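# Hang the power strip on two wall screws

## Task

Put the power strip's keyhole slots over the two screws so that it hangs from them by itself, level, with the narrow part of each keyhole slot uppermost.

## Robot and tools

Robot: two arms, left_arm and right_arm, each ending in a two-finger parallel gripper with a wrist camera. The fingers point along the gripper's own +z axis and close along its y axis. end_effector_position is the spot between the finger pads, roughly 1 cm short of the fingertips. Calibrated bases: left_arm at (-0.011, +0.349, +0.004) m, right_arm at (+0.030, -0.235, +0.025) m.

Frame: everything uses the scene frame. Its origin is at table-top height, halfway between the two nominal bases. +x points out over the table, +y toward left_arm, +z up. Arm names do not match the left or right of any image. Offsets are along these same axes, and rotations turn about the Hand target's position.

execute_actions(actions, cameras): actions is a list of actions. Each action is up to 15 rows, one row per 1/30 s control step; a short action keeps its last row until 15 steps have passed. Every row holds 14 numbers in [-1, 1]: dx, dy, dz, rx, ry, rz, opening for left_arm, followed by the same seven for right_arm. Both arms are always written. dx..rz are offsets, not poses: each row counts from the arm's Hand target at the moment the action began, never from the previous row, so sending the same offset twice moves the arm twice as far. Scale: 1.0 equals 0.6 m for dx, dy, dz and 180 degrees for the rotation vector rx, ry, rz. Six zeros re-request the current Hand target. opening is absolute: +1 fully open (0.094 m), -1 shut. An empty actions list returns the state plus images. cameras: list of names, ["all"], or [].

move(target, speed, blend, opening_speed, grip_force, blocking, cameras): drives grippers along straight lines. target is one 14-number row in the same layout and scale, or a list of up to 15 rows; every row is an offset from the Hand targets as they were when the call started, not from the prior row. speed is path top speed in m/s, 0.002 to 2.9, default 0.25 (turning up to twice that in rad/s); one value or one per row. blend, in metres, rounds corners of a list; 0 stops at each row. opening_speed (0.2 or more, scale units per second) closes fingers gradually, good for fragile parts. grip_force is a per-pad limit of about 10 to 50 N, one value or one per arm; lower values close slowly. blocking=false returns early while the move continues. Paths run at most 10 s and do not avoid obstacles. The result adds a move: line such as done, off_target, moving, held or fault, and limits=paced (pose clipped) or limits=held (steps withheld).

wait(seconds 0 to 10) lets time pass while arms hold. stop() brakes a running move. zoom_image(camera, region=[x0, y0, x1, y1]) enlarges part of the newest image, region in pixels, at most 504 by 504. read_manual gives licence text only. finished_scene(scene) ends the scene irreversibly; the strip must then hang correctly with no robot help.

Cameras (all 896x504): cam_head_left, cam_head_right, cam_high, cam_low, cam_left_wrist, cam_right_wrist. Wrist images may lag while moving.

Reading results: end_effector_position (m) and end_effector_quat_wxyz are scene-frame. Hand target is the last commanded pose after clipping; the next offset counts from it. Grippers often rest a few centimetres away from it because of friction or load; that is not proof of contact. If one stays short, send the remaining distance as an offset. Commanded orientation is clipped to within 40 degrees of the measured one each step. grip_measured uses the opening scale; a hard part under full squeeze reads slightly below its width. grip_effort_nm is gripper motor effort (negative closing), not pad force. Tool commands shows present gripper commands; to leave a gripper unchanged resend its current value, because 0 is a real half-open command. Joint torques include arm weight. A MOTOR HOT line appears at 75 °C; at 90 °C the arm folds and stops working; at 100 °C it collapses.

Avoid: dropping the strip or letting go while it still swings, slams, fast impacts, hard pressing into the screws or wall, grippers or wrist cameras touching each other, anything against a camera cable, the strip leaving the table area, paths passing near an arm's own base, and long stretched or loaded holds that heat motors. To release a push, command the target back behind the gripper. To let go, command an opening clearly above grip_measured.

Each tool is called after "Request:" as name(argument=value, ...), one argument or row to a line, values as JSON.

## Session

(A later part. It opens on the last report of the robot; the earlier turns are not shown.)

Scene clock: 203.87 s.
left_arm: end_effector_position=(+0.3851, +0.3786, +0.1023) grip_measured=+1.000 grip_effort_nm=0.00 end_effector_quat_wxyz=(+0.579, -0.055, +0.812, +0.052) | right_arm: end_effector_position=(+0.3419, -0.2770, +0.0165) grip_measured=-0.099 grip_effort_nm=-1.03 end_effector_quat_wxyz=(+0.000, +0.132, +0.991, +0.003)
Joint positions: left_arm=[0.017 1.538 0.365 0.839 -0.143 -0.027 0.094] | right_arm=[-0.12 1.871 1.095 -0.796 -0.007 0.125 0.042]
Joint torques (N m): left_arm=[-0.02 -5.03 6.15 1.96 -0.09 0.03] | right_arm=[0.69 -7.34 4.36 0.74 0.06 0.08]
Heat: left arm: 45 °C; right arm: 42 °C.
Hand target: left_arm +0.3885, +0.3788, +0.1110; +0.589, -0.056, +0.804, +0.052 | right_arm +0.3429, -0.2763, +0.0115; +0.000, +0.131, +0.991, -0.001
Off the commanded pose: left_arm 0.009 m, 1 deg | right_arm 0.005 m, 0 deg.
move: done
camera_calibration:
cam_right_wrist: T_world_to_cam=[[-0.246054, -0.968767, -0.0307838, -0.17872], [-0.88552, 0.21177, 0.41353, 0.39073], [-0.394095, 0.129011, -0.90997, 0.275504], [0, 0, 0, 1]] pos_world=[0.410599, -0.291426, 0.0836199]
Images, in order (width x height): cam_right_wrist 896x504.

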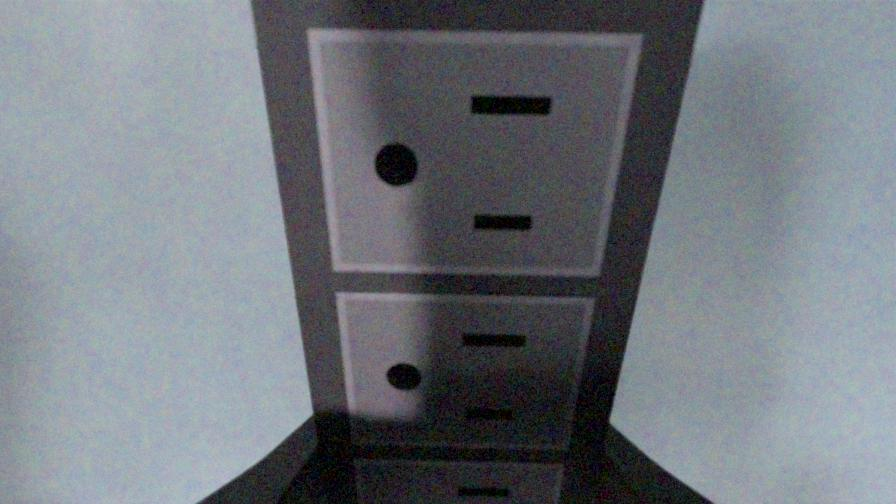

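Request:
move(
  target=[
    [0,0,0,0,0,0,1, 0,0.01,0.15,0,0,0,-0.4],
    [0,0,0,0,0,0,1, -0.0215,0.1272,0.3808,-0.1071,-0.2388,0.3241,-0.4],
    [0,0,0,0,0,0,1, -0.1348,0.3105,0.5225,-0.2746,-0.5983,0.6489,-0.4],
  ],
  speed=[0.1,0.3,0.3],
  blend=[0.03,0.05,0],
  cameras=["cam_high","cam_right_wrist","cam_head_right"],
)

Scene clock: 223.00 s.
left_arm: end_effector_position=(+0.3851, +0.3786, +0.1023) grip_measured=+1.000 grip_effort_nm=0.00 end_effector_quat_wxyz=(+0.579, -0.055, +0.812, +0.052) | right_arm: end_effector_position=(+0.2913, -0.1741, +0.2814) grip_measured=-0.100 grip_effort_nm=-1.03 end_effector_quat_wxyz=(-0.530, +0.682, -0.375, +0.337)
Joint positions: left_arm=[0.017 1.538 0.365 0.839 -0.143 -0.027 0.094] | right_arm=[-0.208 0.556 0.54 -0.265 -0.71 -1.82 0.042]
Joint torques (N m): left_arm=[-0.02 -5.03 6.15 1.96 -0.08 0.03] | right_arm=[4.62 0.35 8.83 2.76 -3.59 0.96]
Motor temperatures (°C): left_arm=[26 30 45 38 27 27 26] | right_arm=[28 36 41 33 29 25 25]
Heat: left arm: 45 °C; right arm: 41 °C.
Hand target: left_arm +0.3885, +0.3788, +0.1110; +0.589, -0.056, +0.804, +0.052 | right_arm +0.2621, -0.0900, +0.3250; -0.676, +0.675, -0.208, +0.209
Off the commanded pose: left_arm 0.009 m, 1 deg | right_arm 0.099 m, 29 deg.
move: off_target (right_arm)
camera_calibration:
cam_right_wrist: T_world_to_cam=[[0.166021, 0.182004, 0.969181, -0.284496], [0.0981956, -0.980987, 0.1674, -0.210369], [0.981221, 0.0673774, -0.180736, -0.133295], [0, 0, 0, 1]] pos_world=[0.198681, -0.145609, 0.286852]
Images, in order (width x height): cam_head_right 896x504, cam_high 896x504, cam_right_wrist 896x504.

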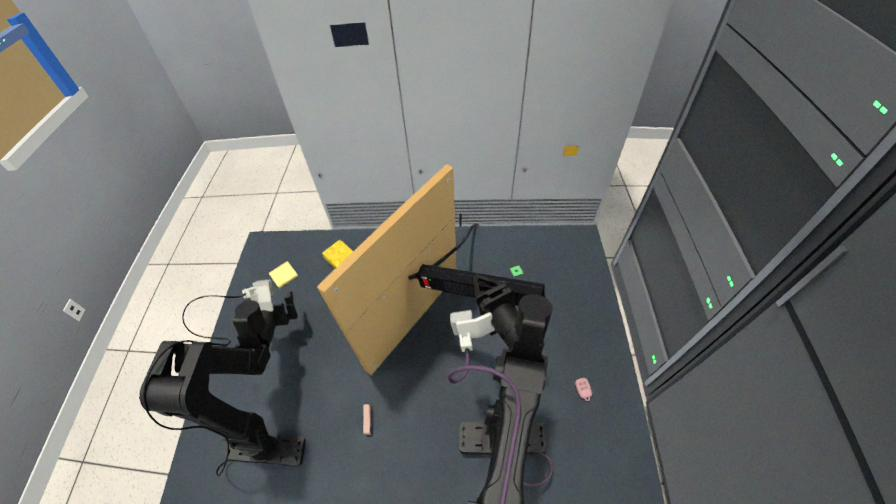

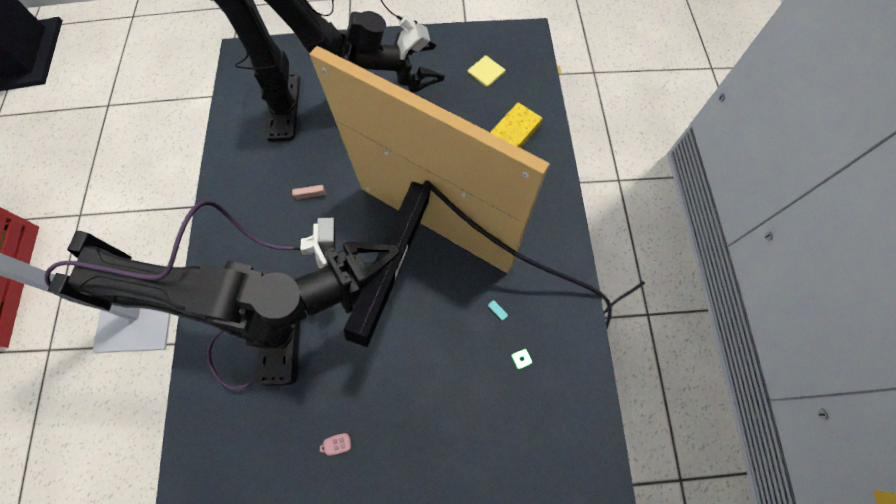

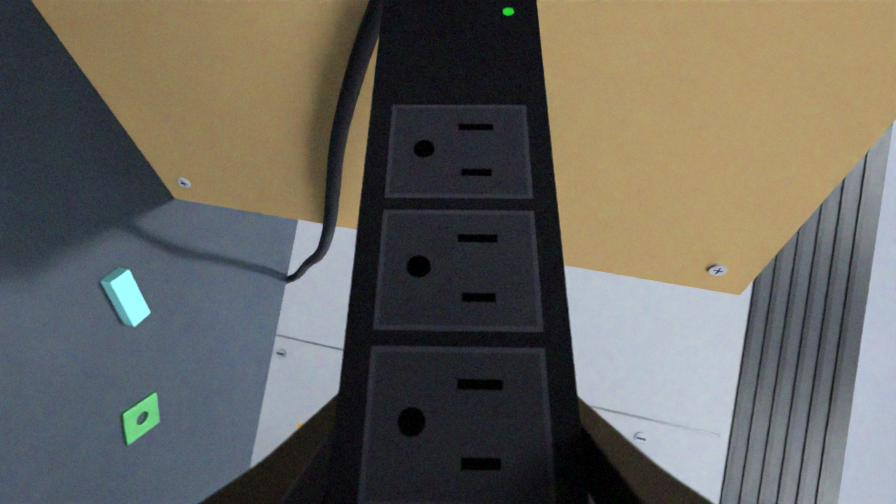

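Request:
move(
  target=[
    [0,0,0,0,0,0,1, -0.0118,-0.2083,-0.0417,-0.0612,0.0376,-0.1472,-0.4],
    [0,0,0,0,0,0,1, -0.0452,-0.0917,0,0,0,0,-0.4],
  ],
  speed=[0.15,0.25],
  blend=[0.03,0],
  cameras=["cam_high","cam_right_wrist"],
)

Scene clock: 228.63 s.
left_arm: end_effector_position=(+0.3851, +0.3786, +0.1023) grip_measured=+1.000 grip_effort_nm=0.00 end_effector_quat_wxyz=(+0.579, -0.055, +0.812, +0.052) | right_arm: end_effector_position=(+0.2607, -0.1737, +0.3082) grip_measured=-0.100 grip_effort_nm=-1.03 end_effector_quat_wxyz=(-0.615, +0.692, -0.262, +0.271)
Joint positions: left_arm=[0.017 1.538 0.365 0.839 -0.143 -0.027 0.094] | right_arm=[-0.553 0.67 0.623 -0.398 -1.345 -2.058 0.042]
Joint torques (N m): left_arm=[-0.03 -5.03 6.13 1.96 -0.08 0.03] | right_arm=[2.82 -0.18 6.94 1.52 -1.88 0.61]
Heat: left arm: 45 °C; right arm: 42 °C.
Hand target: left_arm +0.3885, +0.3788, +0.1110; +0.589, -0.056, +0.804, +0.052 | right_arm +0.2350, -0.1450, +0.3249; -0.676, +0.675, -0.209, +0.209
Off the commanded pose: left_arm 0.009 m, 1 deg | right_arm 0.042 m, 12 deg.
move: off_target (right_arm)
camera_calibration:
cam_right_wrist: T_world_to_cam=[[0.0351866, 0.133546, 0.990418, -0.286325], [0.364428, -0.924507, 0.111712, -0.2539], [0.930566, 0.357005, -0.0811984, -0.0655864], [0, 0, 0, 1]] pos_world=[0.163636, -0.17308, 0.30662]
Images, in order (width x height): cam_high 896x504, cam_right_wrist 896x504.

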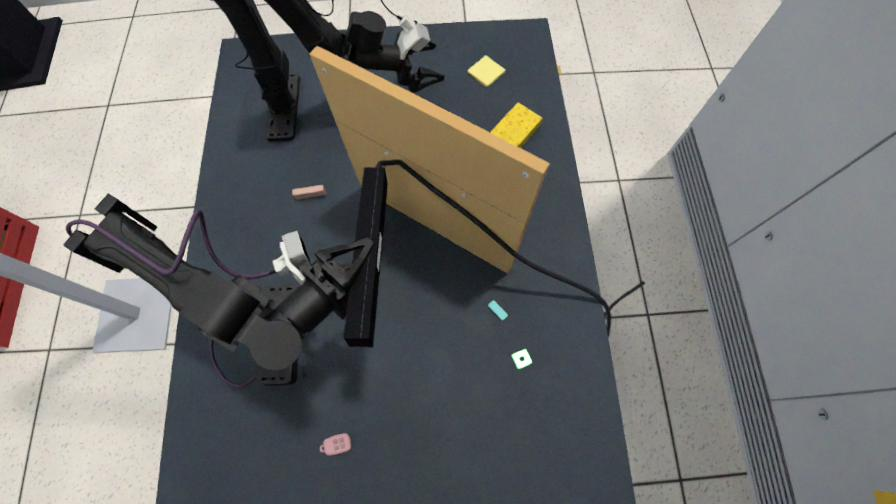

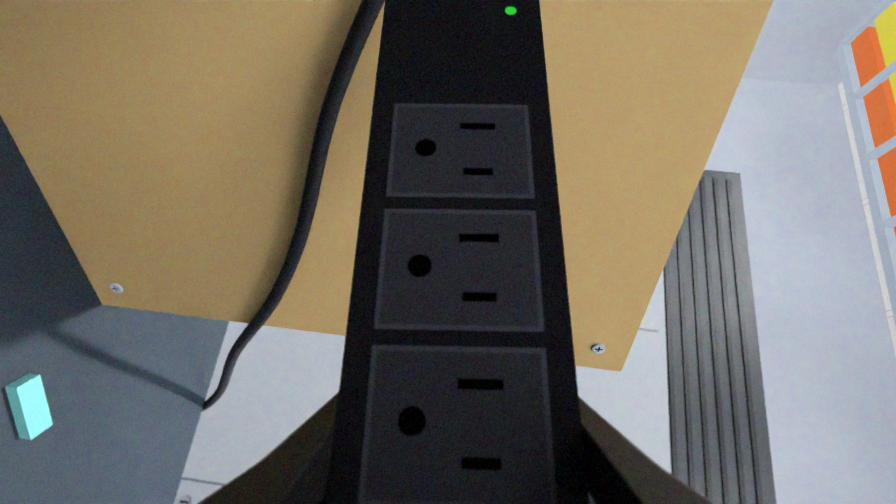

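Request:
move(
  target=[0,0,0,0,0,0,1, 0.0452,0.0917,0,0,0,0,-0.4],
  speed=0.15,
  cameras=["cam_high","cam_right_wrist"],
)

Scene clock: 233.23 s.
left_arm: end_effector_position=(+0.3851, +0.3786, +0.1023) grip_measured=+1.000 grip_effort_nm=0.00 end_effector_quat_wxyz=(+0.579, -0.055, +0.812, +0.052) | right_arm: end_effector_position=(+0.2928, -0.1347, +0.3125) grip_measured=-0.100 grip_effort_nm=-1.03 end_effector_quat_wxyz=(-0.611, +0.678, -0.278, +0.301)
Joint positions: left_arm=[0.017 1.538 0.365 0.839 -0.143 -0.027 0.094] | right_arm=[-0.132 0.646 0.53 0.002 -0.873 -1.727 0.042]
Joint torques (N m): left_arm=[-0.02 -5.03 6.15 1.96 -0.08 0.03] | right_arm=[5.67 -0.57 6.38 2.34 -1.77 1.01]
Heat: left arm: 45 °C; right arm: 41 °C.
Hand target: left_arm +0.3885, +0.3788, +0.1110; +0.589, -0.056, +0.804, +0.052 | right_arm +0.2621, -0.0900, +0.3249; -0.676, +0.675, -0.209, +0.208
Off the commanded pose: left_arm 0.009 m, 1 deg | right_arm 0.056 m, 15 deg.
move: off_target (right_arm)
camera_calibration:
cam_right_wrist: T_world_to_cam=[[0.016931, 0.127154, 0.991738, -0.292809], [0.297776, -0.947513, 0.1164, -0.215018], [0.954486, 0.293345, -0.0539058, -0.133126], [0, 0, 0, 1]] pos_world=[0.196052, -0.127448, 0.308242]
Images, in order (width x height): cam_high 896x504, cam_right_wrist 896x504.

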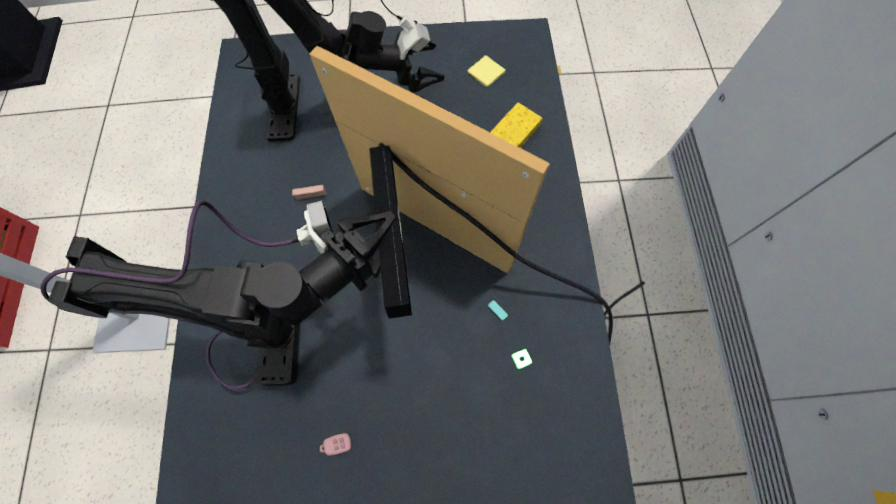

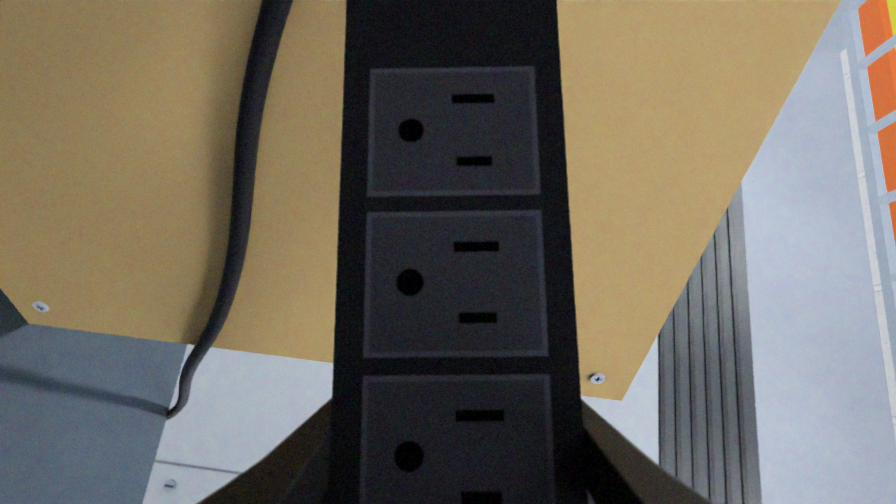

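Request:
move(
  target=[
    [0,0,0,0,0,0,1, 0.023,-0.1158,-0.0207,0,0,-0.078,-0.4],
    [0,0,0,0,0,0,1, -0.0285,-0.0417,-0.0083,0,0,0,-0.4],
  ],
  speed=[0.12,0.2],
  blend=[0.01,0],
  cameras=["cam_high","cam_right_wrist"],
)

Scene clock: 240.70 s.
left_arm: end_effector_position=(+0.3851, +0.3786, +0.1023) grip_measured=+1.000 grip_effort_nm=0.00 end_effector_quat_wxyz=(+0.579, -0.055, +0.812, +0.052) | right_arm: end_effector_position=(+0.2787, -0.1551, +0.3022) grip_measured=-0.100 grip_effort_nm=-1.03 end_effector_quat_wxyz=(+0.625, -0.665, +0.282, -0.295)
Joint positions: left_arm=[0.017 1.538 0.365 0.839 -0.143 -0.027 0.094] | right_arm=[-0.323 0.586 0.454 0.04 -1.07 -1.691 0.042]
Joint torques (N m): left_arm=[-0.02 -5.03 6.15 1.96 -0.08 0.03] | right_arm=[4.56 -0.65 9.39 1.71 -1.87 0.7]
Heat: left arm: 45 °C; right arm: 42 °C.
Hand target: left_arm +0.3885, +0.3788, +0.1110; +0.589, -0.056, +0.804, +0.052 | right_arm +0.2450, -0.1150, +0.3200; +0.676, -0.675, +0.209, -0.209
Off the commanded pose: left_arm 0.009 m, 1 deg | right_arm 0.055 m, 14 deg.
move: off_target (right_arm)
camera_calibration:
cam_right_wrist: T_world_to_cam=[[0.0142274, 0.0865386, 0.996147, -0.286597], [0.299635, -0.950833, 0.0783225, -0.218395], [0.953948, 0.297367, -0.039458, -0.11777], [0, 0, 0, 1]] pos_world=[0.181863, -0.147835, 0.297951]
Images, in order (width x height): cam_high 896x504, cam_right_wrist 896x504.

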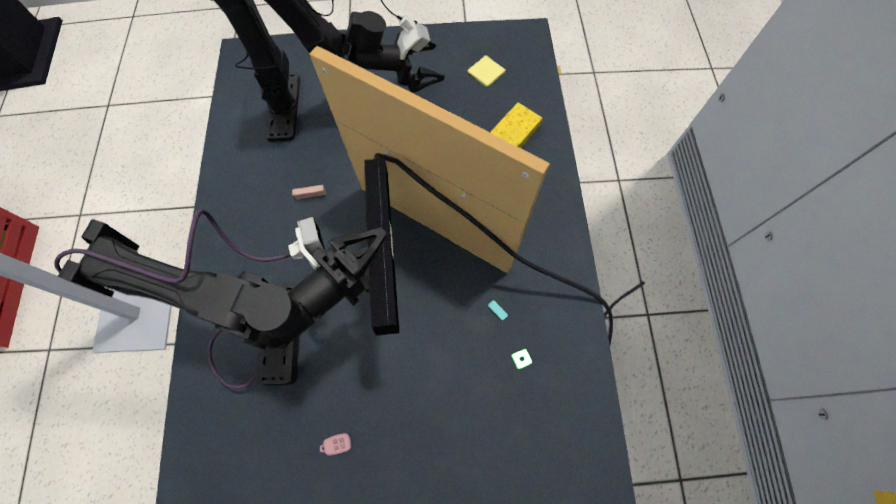

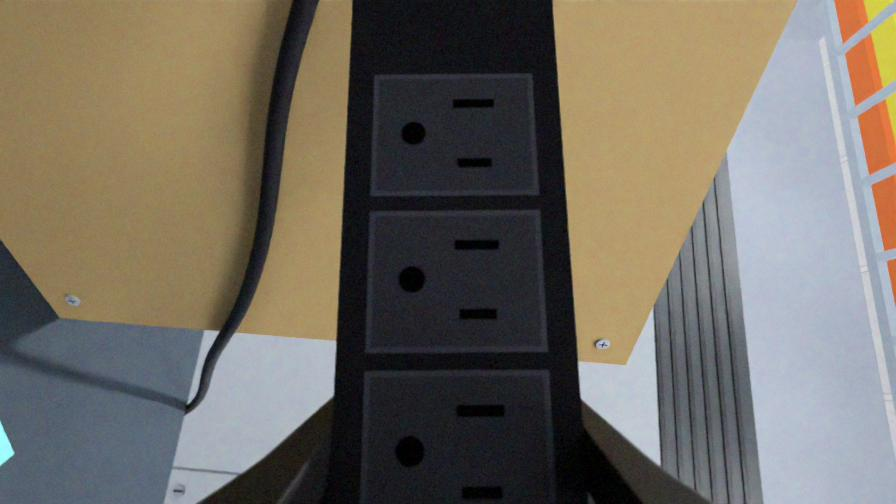

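Request:
zoom_image(
  camera="cam_high",
  region=[340, 130, 660, 370],
)

Scaled by 1.575 from the camera's 896x504 image, which has a finer 1280x720 frame.

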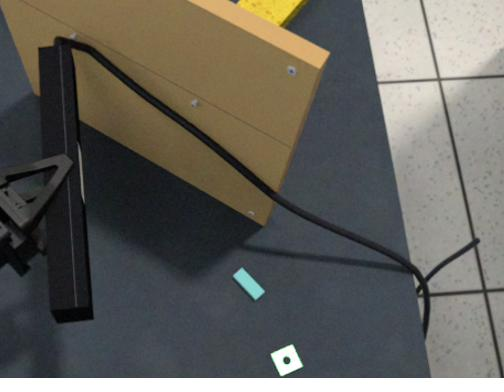

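Request:
wait(
  seconds=0,
  cameras=["cam_head_right","cam_head_left","cam_low"],
)

Request:
zoom_image(
  camera="cam_head_right",
  region=[400, 180, 620, 300],
)

Scene clock: 247.23 s.
left_arm: end_effector_position=(+0.3851, +0.3786, +0.1023) grip_measured=+1.000 grip_effort_nm=0.00 end_effector_quat_wxyz=(+0.579, -0.055, +0.812, +0.052) | right_arm: end_effector_position=(+0.2787, -0.1551, +0.3021) grip_measured=-0.100 grip_effort_nm=-1.03 end_effector_quat_wxyz=(+0.625, -0.665, +0.283, -0.295)
Joint positions: left_arm=[0.017 1.538 0.365 0.839 -0.143 -0.027 0.094] | right_arm=[-0.323 0.586 0.454 0.04 -1.07 -1.691 0.042]
Joint torques (N m): left_arm=[-0.03 -5.01 6.15 1.96 -0.09 0.03] | right_arm=[4.36 -0.69 9.02 1.72 -1.88 0.76]
Heat: left arm: 45 °C; right arm: 43 °C.
Hand target: left_arm +0.3885, +0.3788, +0.1110; +0.589, -0.056, +0.804, +0.052 | right_arm +0.2450, -0.1150, +0.3200; +0.676, -0.675, +0.209, -0.209
Tool commands: left_gripper/opening=+1.0 right_gripper/opening=-0.4
Off the commanded pose: left_arm 0.009 m, 1 deg | right_arm 0.055 m, 14 deg.
Images, in order (width x height): cam_head_left 896x504, cam_head_right 896x504, cam_low 896x504.

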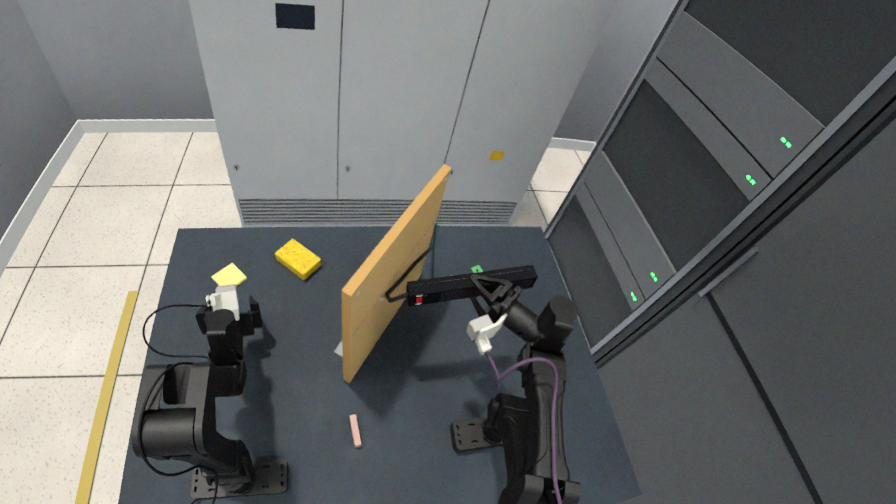

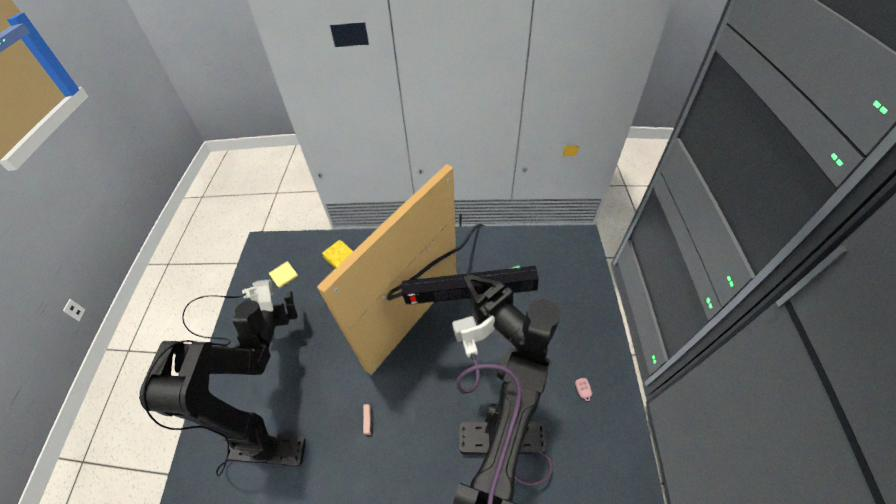

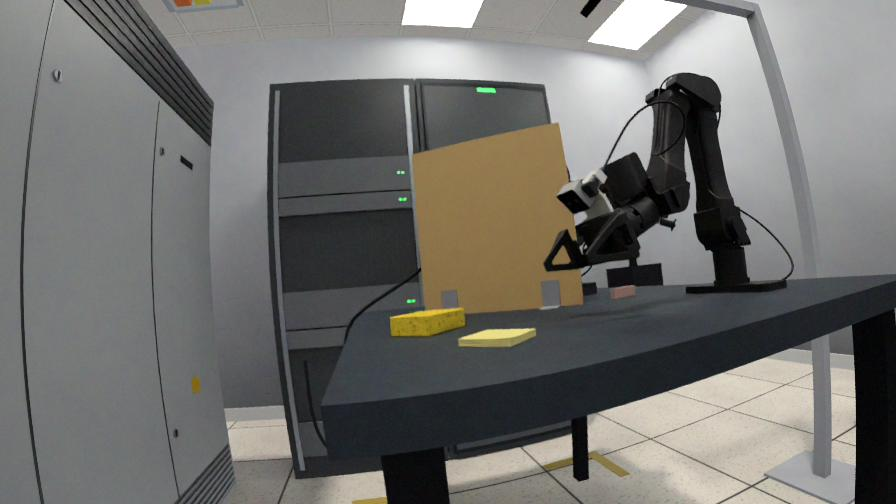

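Scaled by 2.291 from the camera's 896x504 image, which has a finer 1280x720 frame.

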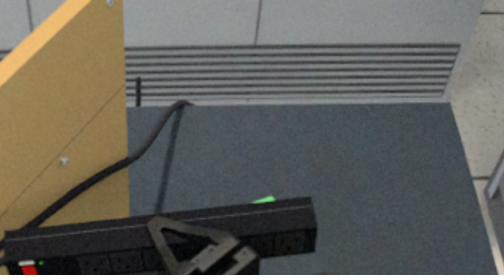

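Request:
zoom_image(
  camera="cam_low",
  region=[260, 240, 460, 470],
)

Scaled by 2.191 from the camera's 896x504 image, which has a finer 1280x720 frame.

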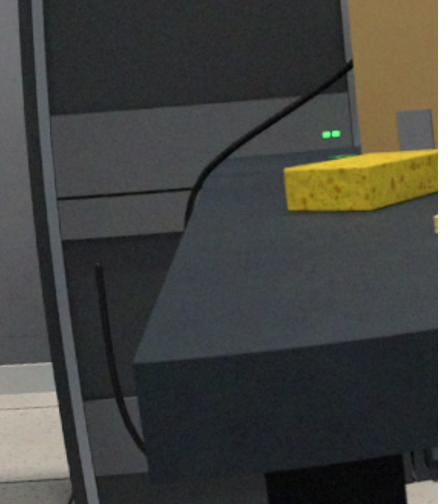

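Request:
move(
  target=[
    [0,0,0,0,0,0,1, 0.025,0.0,-0.22,-0.2787,0.2526,-0.051,-0.4],
    [0,0,0,0,0,0,1, 0.0333,0.0167,-0.3167,-0.3717,0.3368,-0.068,-0.4],
  ],
  speed=[0.3,0.2],
  blend=[0.03,0],
  cameras=["cam_high","cam_head_right","cam_right_wrist"],
)

Scene clock: 262.83 s.
left_arm: end_effector_position=(+0.3851, +0.3786, +0.1023) grip_measured=+1.000 grip_effort_nm=0.00 end_effector_quat_wxyz=(+0.579, -0.055, +0.812, +0.052) | right_arm: end_effector_position=(+0.2816, -0.1106, +0.1389) grip_measured=-0.100 grip_effort_nm=-1.03 end_effector_quat_wxyz=(-0.021, +0.898, -0.438, +0.036)
Joint positions: left_arm=[0.017 1.538 0.365 0.839 -0.143 -0.027 0.094] | right_arm=[0.497 1.533 1.219 -1.179 0.032 -1.758 0.042]
Joint torques (N m): left_arm=[-0.03 -5.03 6.15 1.96 -0.08 0.03] | right_arm=[2.26 -3.67 5.5 0.26 -0.36 -0.07]
Motor temperatures (°C): left_arm=[26 30 45 39 27 27 26] | right_arm=[28 31 44 33 31 26 25]
Heat: left arm: 45 °C; right arm: 44 °C.
Hand target: left_arm +0.3885, +0.3788, +0.1110; +0.589, -0.056, +0.804, +0.052 | right_arm +0.2650, -0.1050, +0.1300; -0.001, +0.906, -0.423, +0.000
Off the commanded pose: left_arm 0.009 m, 1 deg | right_arm 0.020 m, 5 deg.
move: off_target (right_arm)
camera_calibration:
cam_right_wrist: T_world_to_cam=[[0.777066, 0.627804, 0.0450665, -0.150773], [0.543827, -0.705722, 0.454102, -0.258154], [0.316891, -0.328359, -0.889809, 0.0880846], [0, 0, 0, 1]] pos_world=[0.229638, -0.0586059, 0.202402]
Images, in order (width x height): cam_head_right 896x504, cam_high 896x504, cam_right_wrist 896x504.

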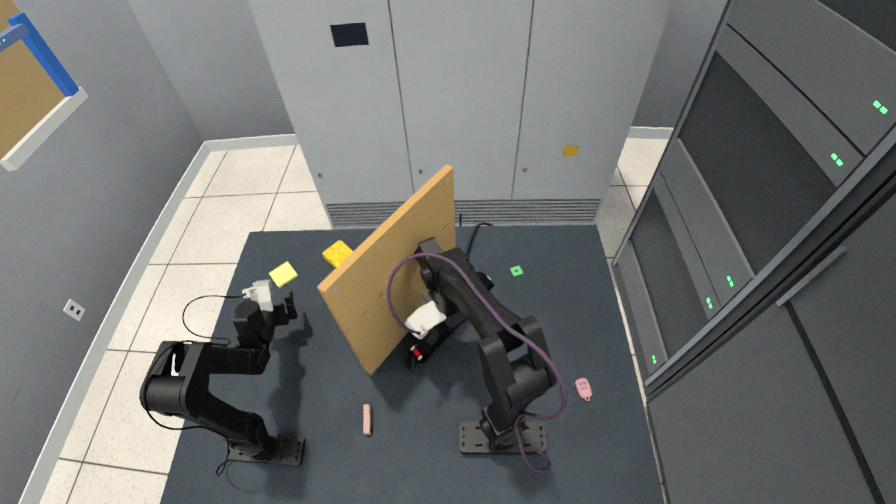

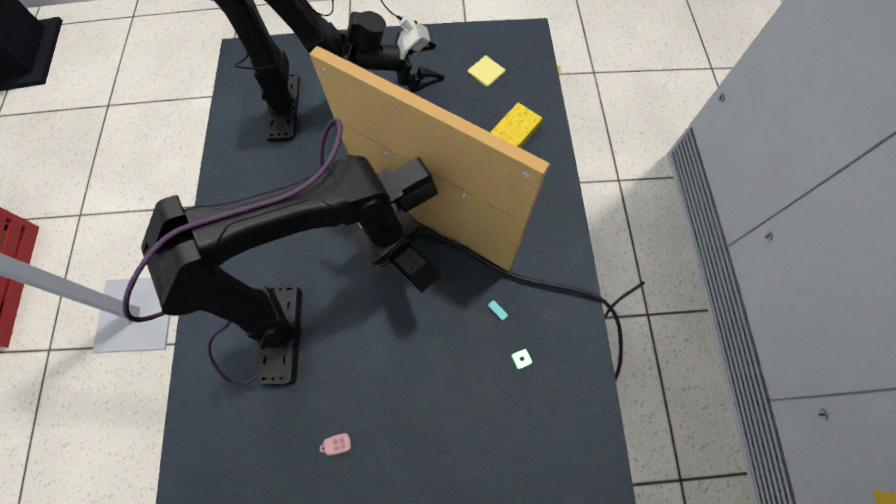

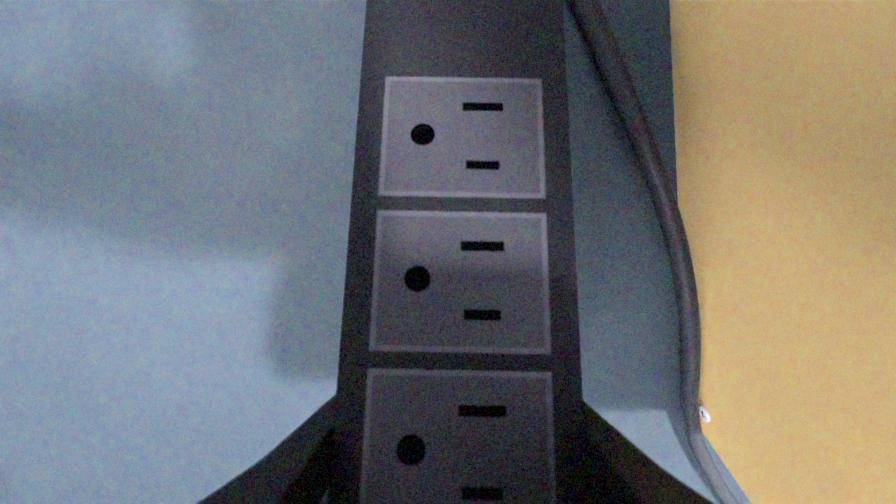

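Request:
move(
  target=[0,0,0,0,0,0,1, 0.0,0.0,-0.2,0,0,0,-0.4],
  speed=0.08,
  cameras=["cam_right_wrist"],
)

Scene clock: 265.87 s.
left_arm: end_effector_position=(+0.3851, +0.3786, +0.1023) grip_measured=+1.000 grip_effort_nm=0.00 end_effector_quat_wxyz=(+0.579, -0.055, +0.812, +0.052) | right_arm: end_effector_position=(+0.2875, -0.1132, +0.0203) grip_measured=-0.100 grip_effort_nm=-1.03 end_effector_quat_wxyz=(-0.012, +0.888, -0.459, +0.040)
Joint positions: left_arm=[0.017 1.538 0.365 0.839 -0.143 -0.027 0.094] | right_arm=[0.491 1.705 0.899 -0.699 0.05 -1.719 0.042]
Joint torques (N m): left_arm=[-0.03 -5.03 6.15 1.96 -0.08 0.03] | right_arm=[2.7 -5.38 3.18 0.36 -0.52 -0.43]
Heat: left arm: 45 °C; right arm: 43 °C.
Hand target: left_arm +0.3885, +0.3788, +0.1110; +0.589, -0.056, +0.804, +0.052 | right_arm +0.2650, -0.1051, +0.0100; +0.000, +0.906, -0.423, +0.000
Off the commanded pose: left_arm 0.009 m, 1 deg | right_arm 0.026 m, 7 deg.
move: off_target (right_arm)
camera_calibration:
cam_right_wrist: T_world_to_cam=[[0.805715, 0.59136, 0.0334267, -0.160434], [0.51088, -0.722403, 0.465978, -0.201961], [0.299708, -0.358368, -0.884165, -0.0187822], [0, 0, 0, 1]] pos_world=[0.238071, -0.057754, 0.0828654]
Images, in order (width x height): cam_right_wrist 896x504.

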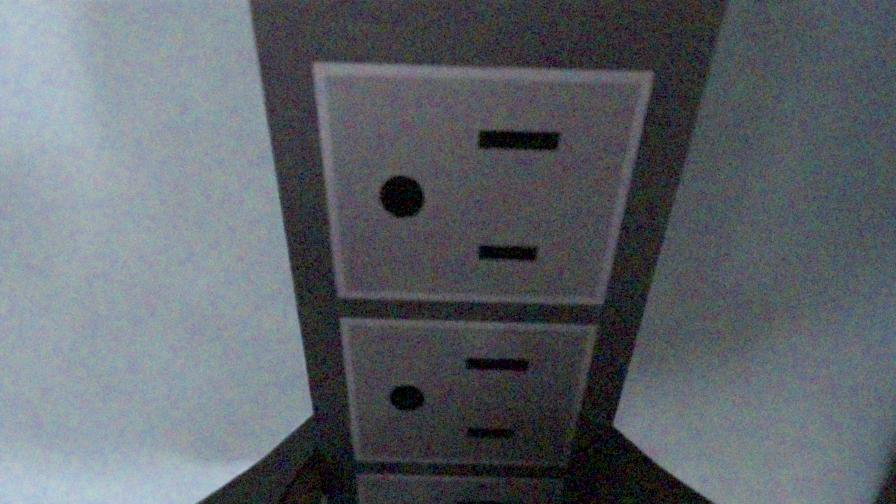

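Request:
move(
  target=[
    [0,0,0,0,0,0,1, 0,-0.0083,0.2333,0,0,0,-0.4],
    [0,0,0,0,0,0,1, -0.005,-0.0165,0.45,0.155,-0.2,0.078,-0.4],
    [0,0,0,0,0,0,1, -0.0167,0.0085,0.65,0.3106,-0.4001,0.1555,-0.4],
  ],
  speed=[0.15,0.25,0.25],
  blend=[0.04,0.05,0],
  cameras=["cam_high","cam_head_right","cam_right_wrist"],
)

Scene clock: 276.17 s.
left_arm: end_effector_position=(+0.3851, +0.3786, +0.1023) grip_measured=+1.000 grip_effort_nm=0.00 end_effector_quat_wxyz=(+0.579, -0.055, +0.812, +0.052) | right_arm: end_effector_position=(+0.2655, -0.1092, +0.3965) grip_measured=-0.100 grip_effort_nm=-1.03 end_effector_quat_wxyz=(-0.604, +0.708, -0.096, +0.354)
Joint positions: left_arm=[0.017 1.538 0.365 0.839 -0.143 -0.027 0.094] | right_arm=[-0.115 0.704 0.823 -0.16 -1.041 -2.001 0.042]
Joint torques (N m): left_arm=[-0.03 -5.03 6.13 1.96 -0.08 0.03] | right_arm=[1.09 -0.01 5.98 1.9 -0.59 0.61]
Heat: left arm: 45 °C; right arm: 42 °C.
Hand target: left_arm +0.3885, +0.3788, +0.1110; +0.589, -0.056, +0.804, +0.052 | right_arm +0.2549, -0.1000, +0.4000; -0.629, +0.702, -0.088, +0.323
Off the commanded pose: left_arm 0.009 m, 1 deg | right_arm 0.014 m, 5 deg.
move: off_target (right_arm)
camera_calibration:
cam_right_wrist: T_world_to_cam=[[-0.288224, 0.280473, 0.915566, -0.250966], [0.404283, -0.831102, 0.381869, -0.313365], [0.868033, 0.480212, 0.126153, -0.138106], [0, 0, 0, 1]] pos_world=[0.174234, -0.123729, 0.366863]
Images, in order (width x height): cam_head_right 896x504, cam_high 896x504, cam_right_wrist 896x504.

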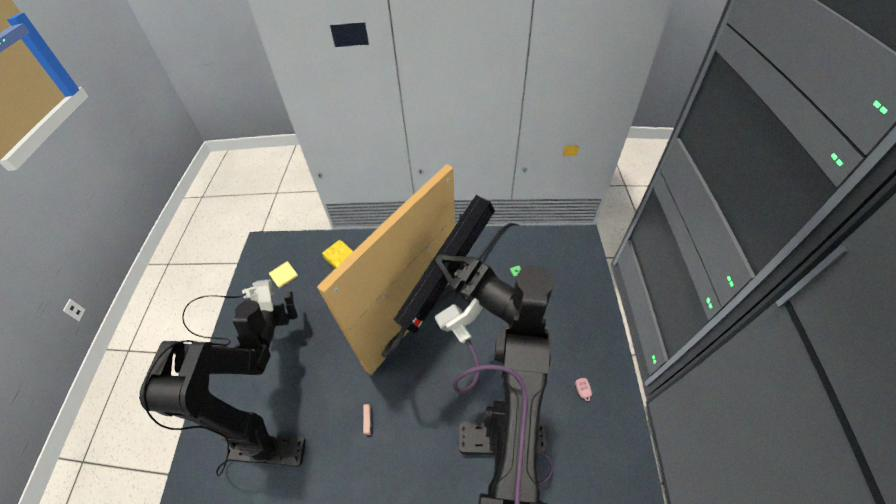

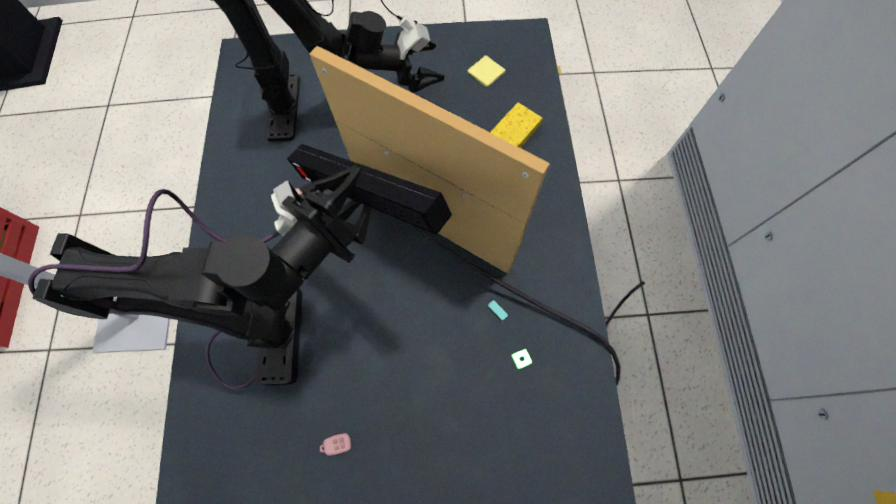

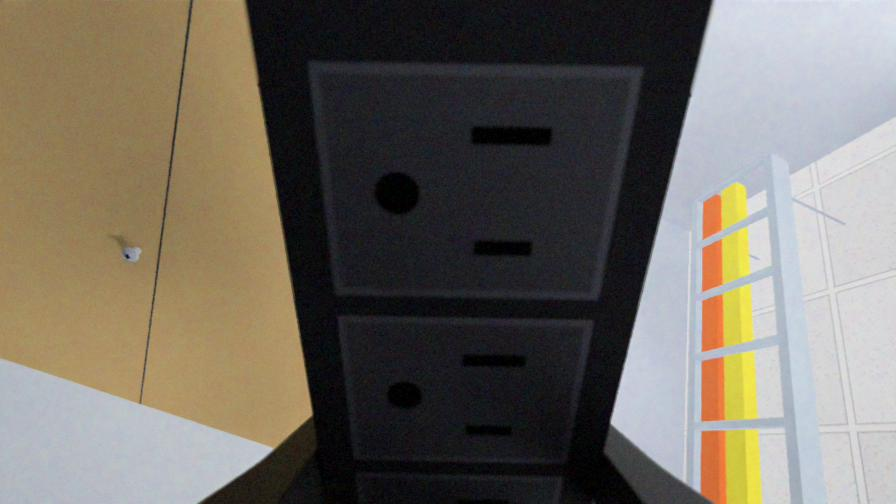

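Request:
move(
  target=[0,0,0,0,0,0,1, 0.0985,0.104,-0.1483,0.0704,0.1033,0,-0.4],
  speed=0.12,
  cameras=["cam_high","cam_right_wrist","cam_head_right"],
)

Scene clock: 282.70 s.
left_arm: end_effector_position=(+0.3851, +0.3786, +0.1023) grip_measured=+1.000 grip_effort_nm=0.00 end_effector_quat_wxyz=(+0.579, -0.055, +0.812, +0.052) | right_arm: end_effector_position=(+0.3220, -0.0462, +0.2993) grip_measured=-0.100 grip_effort_nm=-1.03 end_effector_quat_wxyz=(+0.655, -0.685, +0.234, -0.216)
Joint positions: left_arm=[0.017 1.538 0.365 0.839 -0.143 -0.027 0.094] | right_arm=[0.257 0.971 0.536 0.372 -0.685 -1.6 0.042]
Joint torques (N m): left_arm=[-0.02 -5.03 6.15 1.96 -0.08 0.03] | right_arm=[1.5 -1.99 6.67 2.45 -0.4 0.7]
Heat: left arm: 45 °C; right arm: 42 °C.
Hand target: left_arm +0.3885, +0.3788, +0.1110; +0.589, -0.056, +0.804, +0.052 | right_arm +0.3141, -0.0376, +0.3108; +0.680, -0.671, +0.223, -0.194
Off the commanded pose: left_arm 0.009 m, 1 deg | right_arm 0.017 m, 4 deg.
move: off_target (right_arm)
camera_calibration:
cam_right_wrist: T_world_to_cam=[[0.0405127, 0.0611398, 0.997307, -0.303739], [0.478476, -0.877429, 0.034354, -0.168813], [0.877166, 0.475795, -0.0648009, -0.15102], [0, 0, 0, 1]] pos_world=[0.225548, -0.0576964, 0.298934]
Images, in order (width x height): cam_head_right 896x504, cam_high 896x504, cam_right_wrist 896x504.

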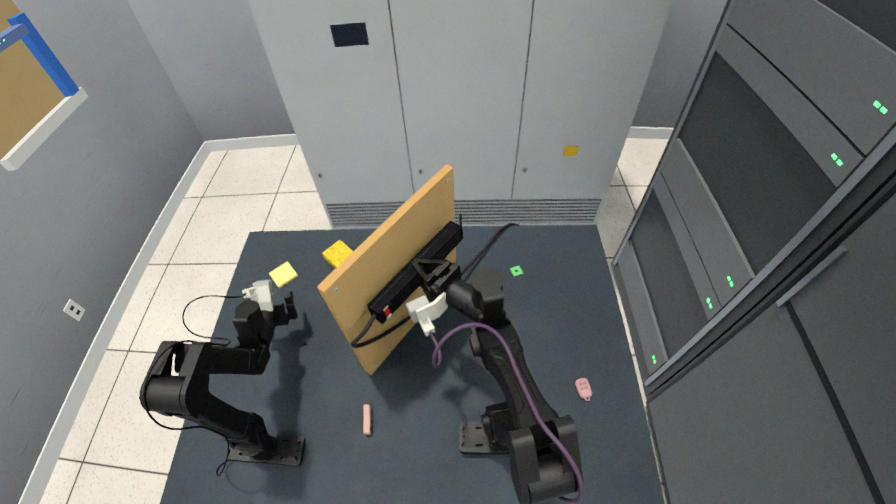

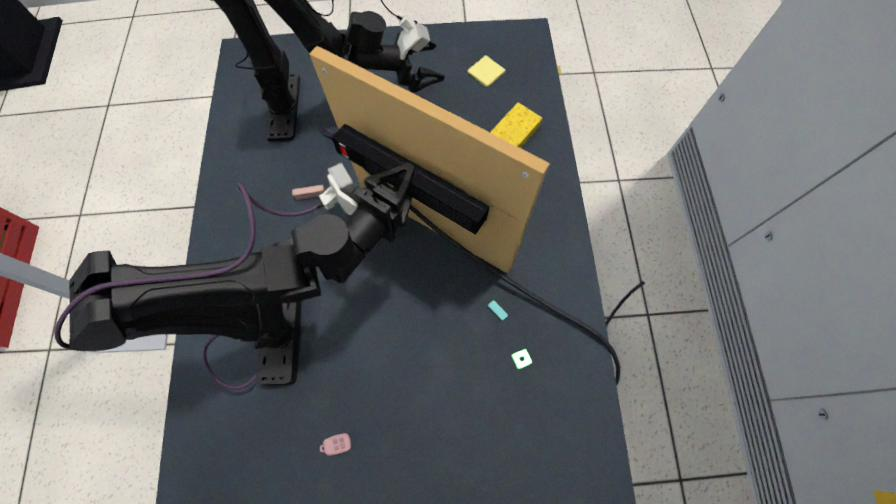

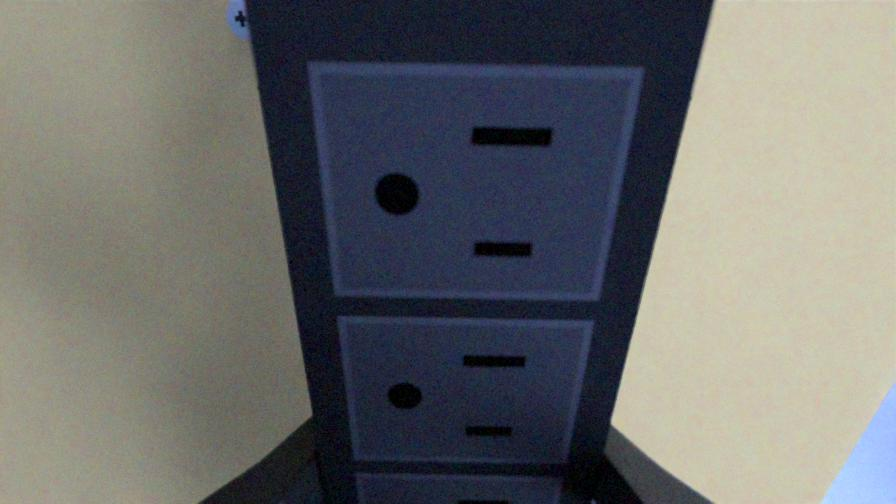

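Request:
zoom_image(
  camera="cam_high",
  region=[290, 40, 570, 280],
)

Scaled by 1.800 from the camera's 896x504 image, which has a finer 1280x720 frame.

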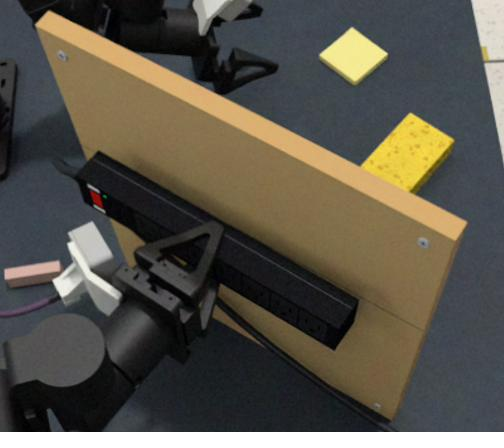

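Request:
move(
  target=[0,0,0,0,0,0,1, 0.0327,0.0483,0,0,0,0.0106,-0.4],
  speed=0.05,
  cameras=["cam_high"],
)

Request:
zoom_image(
  camera="cam_high",
  region=[320, 90, 520, 230],
)

Scene clock: 289.63 s.
left_arm: end_effector_position=(+0.3851, +0.3786, +0.1023) grip_measured=+1.000 grip_effort_nm=0.00 end_effector_quat_wxyz=(+0.579, -0.055, +0.812, +0.052) | right_arm: end_effector_position=(+0.3309, -0.0235, +0.2754) grip_measured=-0.100 grip_effort_nm=-1.03 end_effector_quat_wxyz=(+0.648, -0.699, +0.240, -0.184)
Joint positions: left_arm=[0.017 1.538 0.365 0.839 -0.143 -0.027 0.094] | right_arm=[0.328 1.093 0.541 0.435 -0.653 -1.588 0.042]
Joint torques (N m): left_arm=[-0.03 -5.01 6.15 1.96 -0.08 0.03] | right_arm=[2.47 -1.16 11.74 2.67 -0.28 0.62]
Heat: left arm: 45 °C; right arm: 43 °C.
Hand target: left_arm +0.3885, +0.3788, +0.1110; +0.589, -0.056, +0.804, +0.052 | right_arm +0.3337, -0.0086, +0.3110; +0.683, -0.675, +0.212, -0.182
Off the commanded pose: left_arm 0.009 m, 1 deg | right_arm 0.039 m, 6 deg.
move: off_target (right_arm)
Images, in order (width x height): cam_high 896x504.

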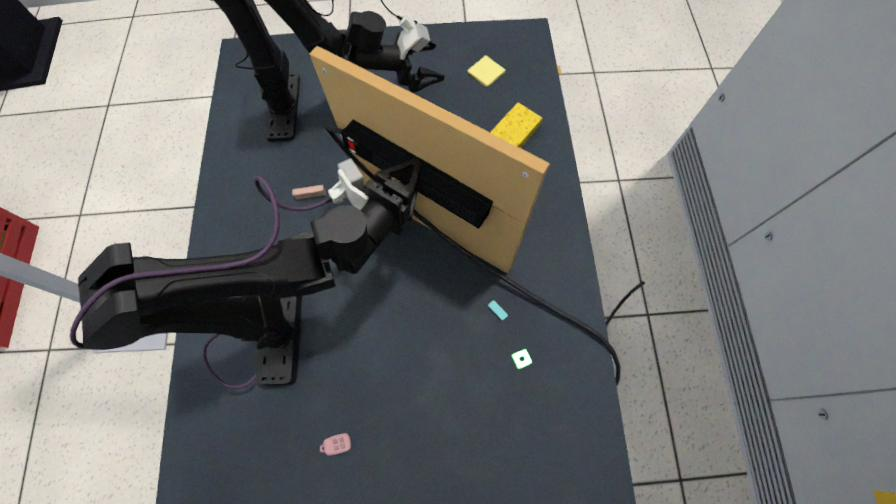

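Scaled by 2.520 from the camera's 896x504 image, which has a finer 1280x720 frame.

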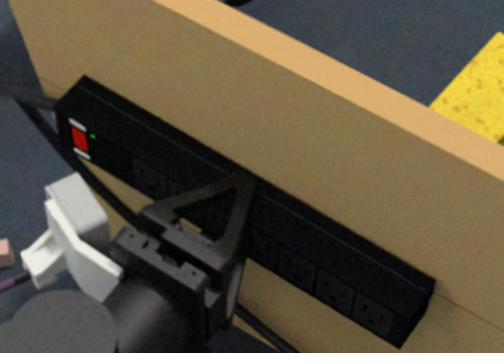

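Request:
move(
  target=[0,0,0,0,0,0,1, 0,0,0.0417,0,0,0.0106,-0.4],
  speed=0.05,
)

Scene clock: 294.20 s.
left_arm: end_effector_position=(+0.3851, +0.3786, +0.1023) grip_measured=+1.000 grip_effort_nm=0.01 end_effector_quat_wxyz=(+0.579, -0.055, +0.812, +0.052) | right_arm: end_effector_position=(+0.3315, -0.0239, +0.2797) grip_measured=-0.100 grip_effort_nm=-1.03 end_effector_quat_wxyz=(-0.637, +0.712, -0.249, +0.159)
Joint positions: left_arm=[0.017 1.538 0.365 0.839 -0.143 -0.027 0.094] | right_arm=[0.312 1.093 0.611 0.3 -0.69 -1.595 0.042]
Joint torques (N m): left_arm=[-0.03 -5.04 6.13 1.96 -0.09 0.03] | right_arm=[1.46 -3.12 13.38 2.89 -0.5 0.63]
Heat: left arm: 45 °C; right arm: 44 °C.
Hand target: left_arm +0.3885, +0.3788, +0.1110; +0.589, -0.056, +0.804, +0.052 | right_arm +0.3336, -0.0086, +0.3359; -0.686, +0.678, -0.200, +0.171
Off the commanded pose: left_arm 0.009 m, 1 deg | right_arm 0.058 m, 9 deg.
move: off_target (right_arm)

Request:
wait(
  seconds=0,
  cameras=["cam_right_wrist","cam_head_right"],
)

Request:
zoom_image(
  camera="cam_head_right",
  region=[310, 180, 530, 390],
)

Scene clock: 296.43 s.
left_arm: end_effector_position=(+0.3851, +0.3786, +0.1023) grip_measured=+1.000 grip_effort_nm=0.00 end_effector_quat_wxyz=(+0.579, -0.055, +0.812, +0.052) | right_arm: end_effector_position=(+0.3315, -0.0239, +0.2797) grip_measured=-0.100 grip_effort_nm=-1.03 end_effector_quat_wxyz=(-0.637, +0.712, -0.249, +0.159)
Joint positions: left_arm=[0.017 1.538 0.365 0.839 -0.143 -0.027 0.094] | right_arm=[0.312 1.093 0.611 0.3 -0.69 -1.595 0.042]
Joint torques (N m): left_arm=[-0.03 -5.04 6.15 1.96 -0.08 0.03] | right_arm=[1.65 -2.96 13.44 2.91 -0.52 0.56]
Heat: left arm: 45 °C; right arm: 45 °C.
Hand target: left_arm +0.3885, +0.3788, +0.1110; +0.589, -0.056, +0.804, +0.052 | right_arm +0.3336, -0.0086, +0.3359; -0.686, +0.678, -0.200, +0.171
Tool commands: left_gripper/opening=+1.0 right_gripper/opening=-0.4
Off the commanded pose: left_arm 0.009 m, 1 deg | right_arm 0.058 m, 9 deg.
camera_calibration:
cam_right_wrist: T_world_to_cam=[[0.15267, 0.0945149, 0.983747, -0.318568], [0.531401, -0.847119, -0.00108144, -0.159985], [0.833249, 0.52293, -0.179555, -0.123569], [0, 0, 0, 1]] pos_world=[0.236616, -0.0407992, 0.29103]
Images, in order (width x height): cam_head_right 896x504, cam_right_wrist 896x504.

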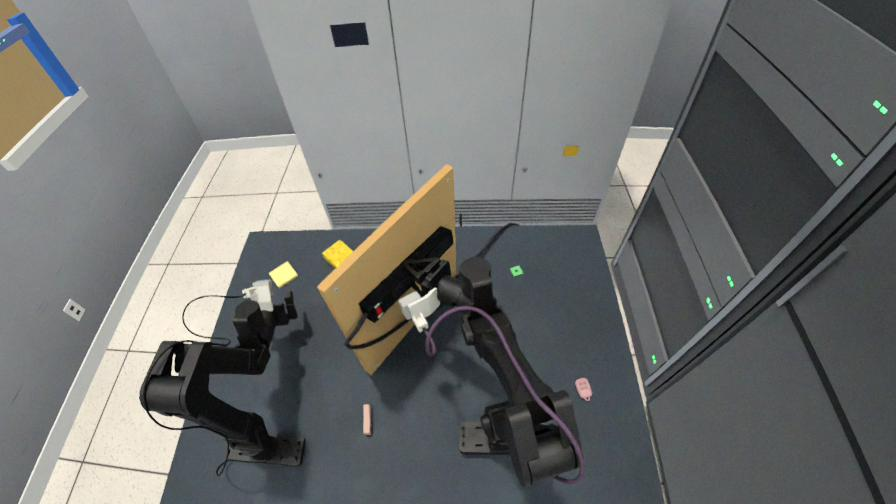

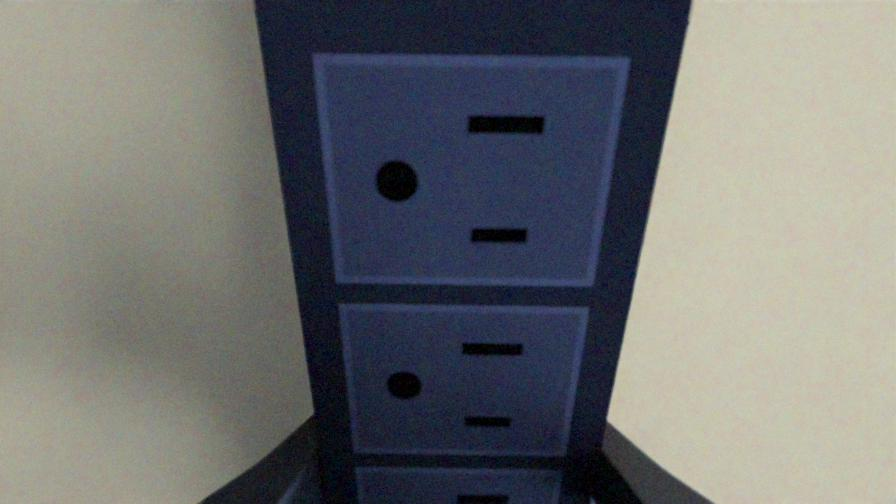

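Scaled by 2.291 from the camera's 896x504 image, which has a finer 1280x720 frame.

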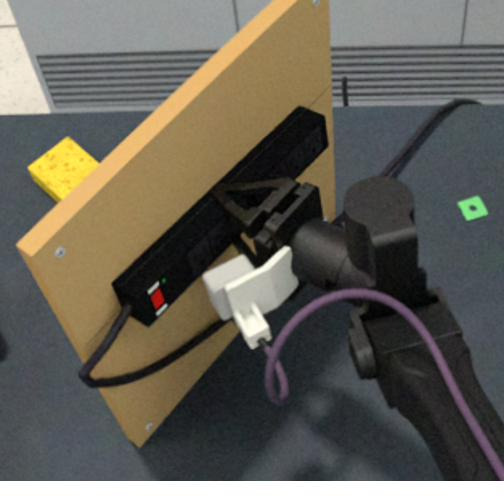

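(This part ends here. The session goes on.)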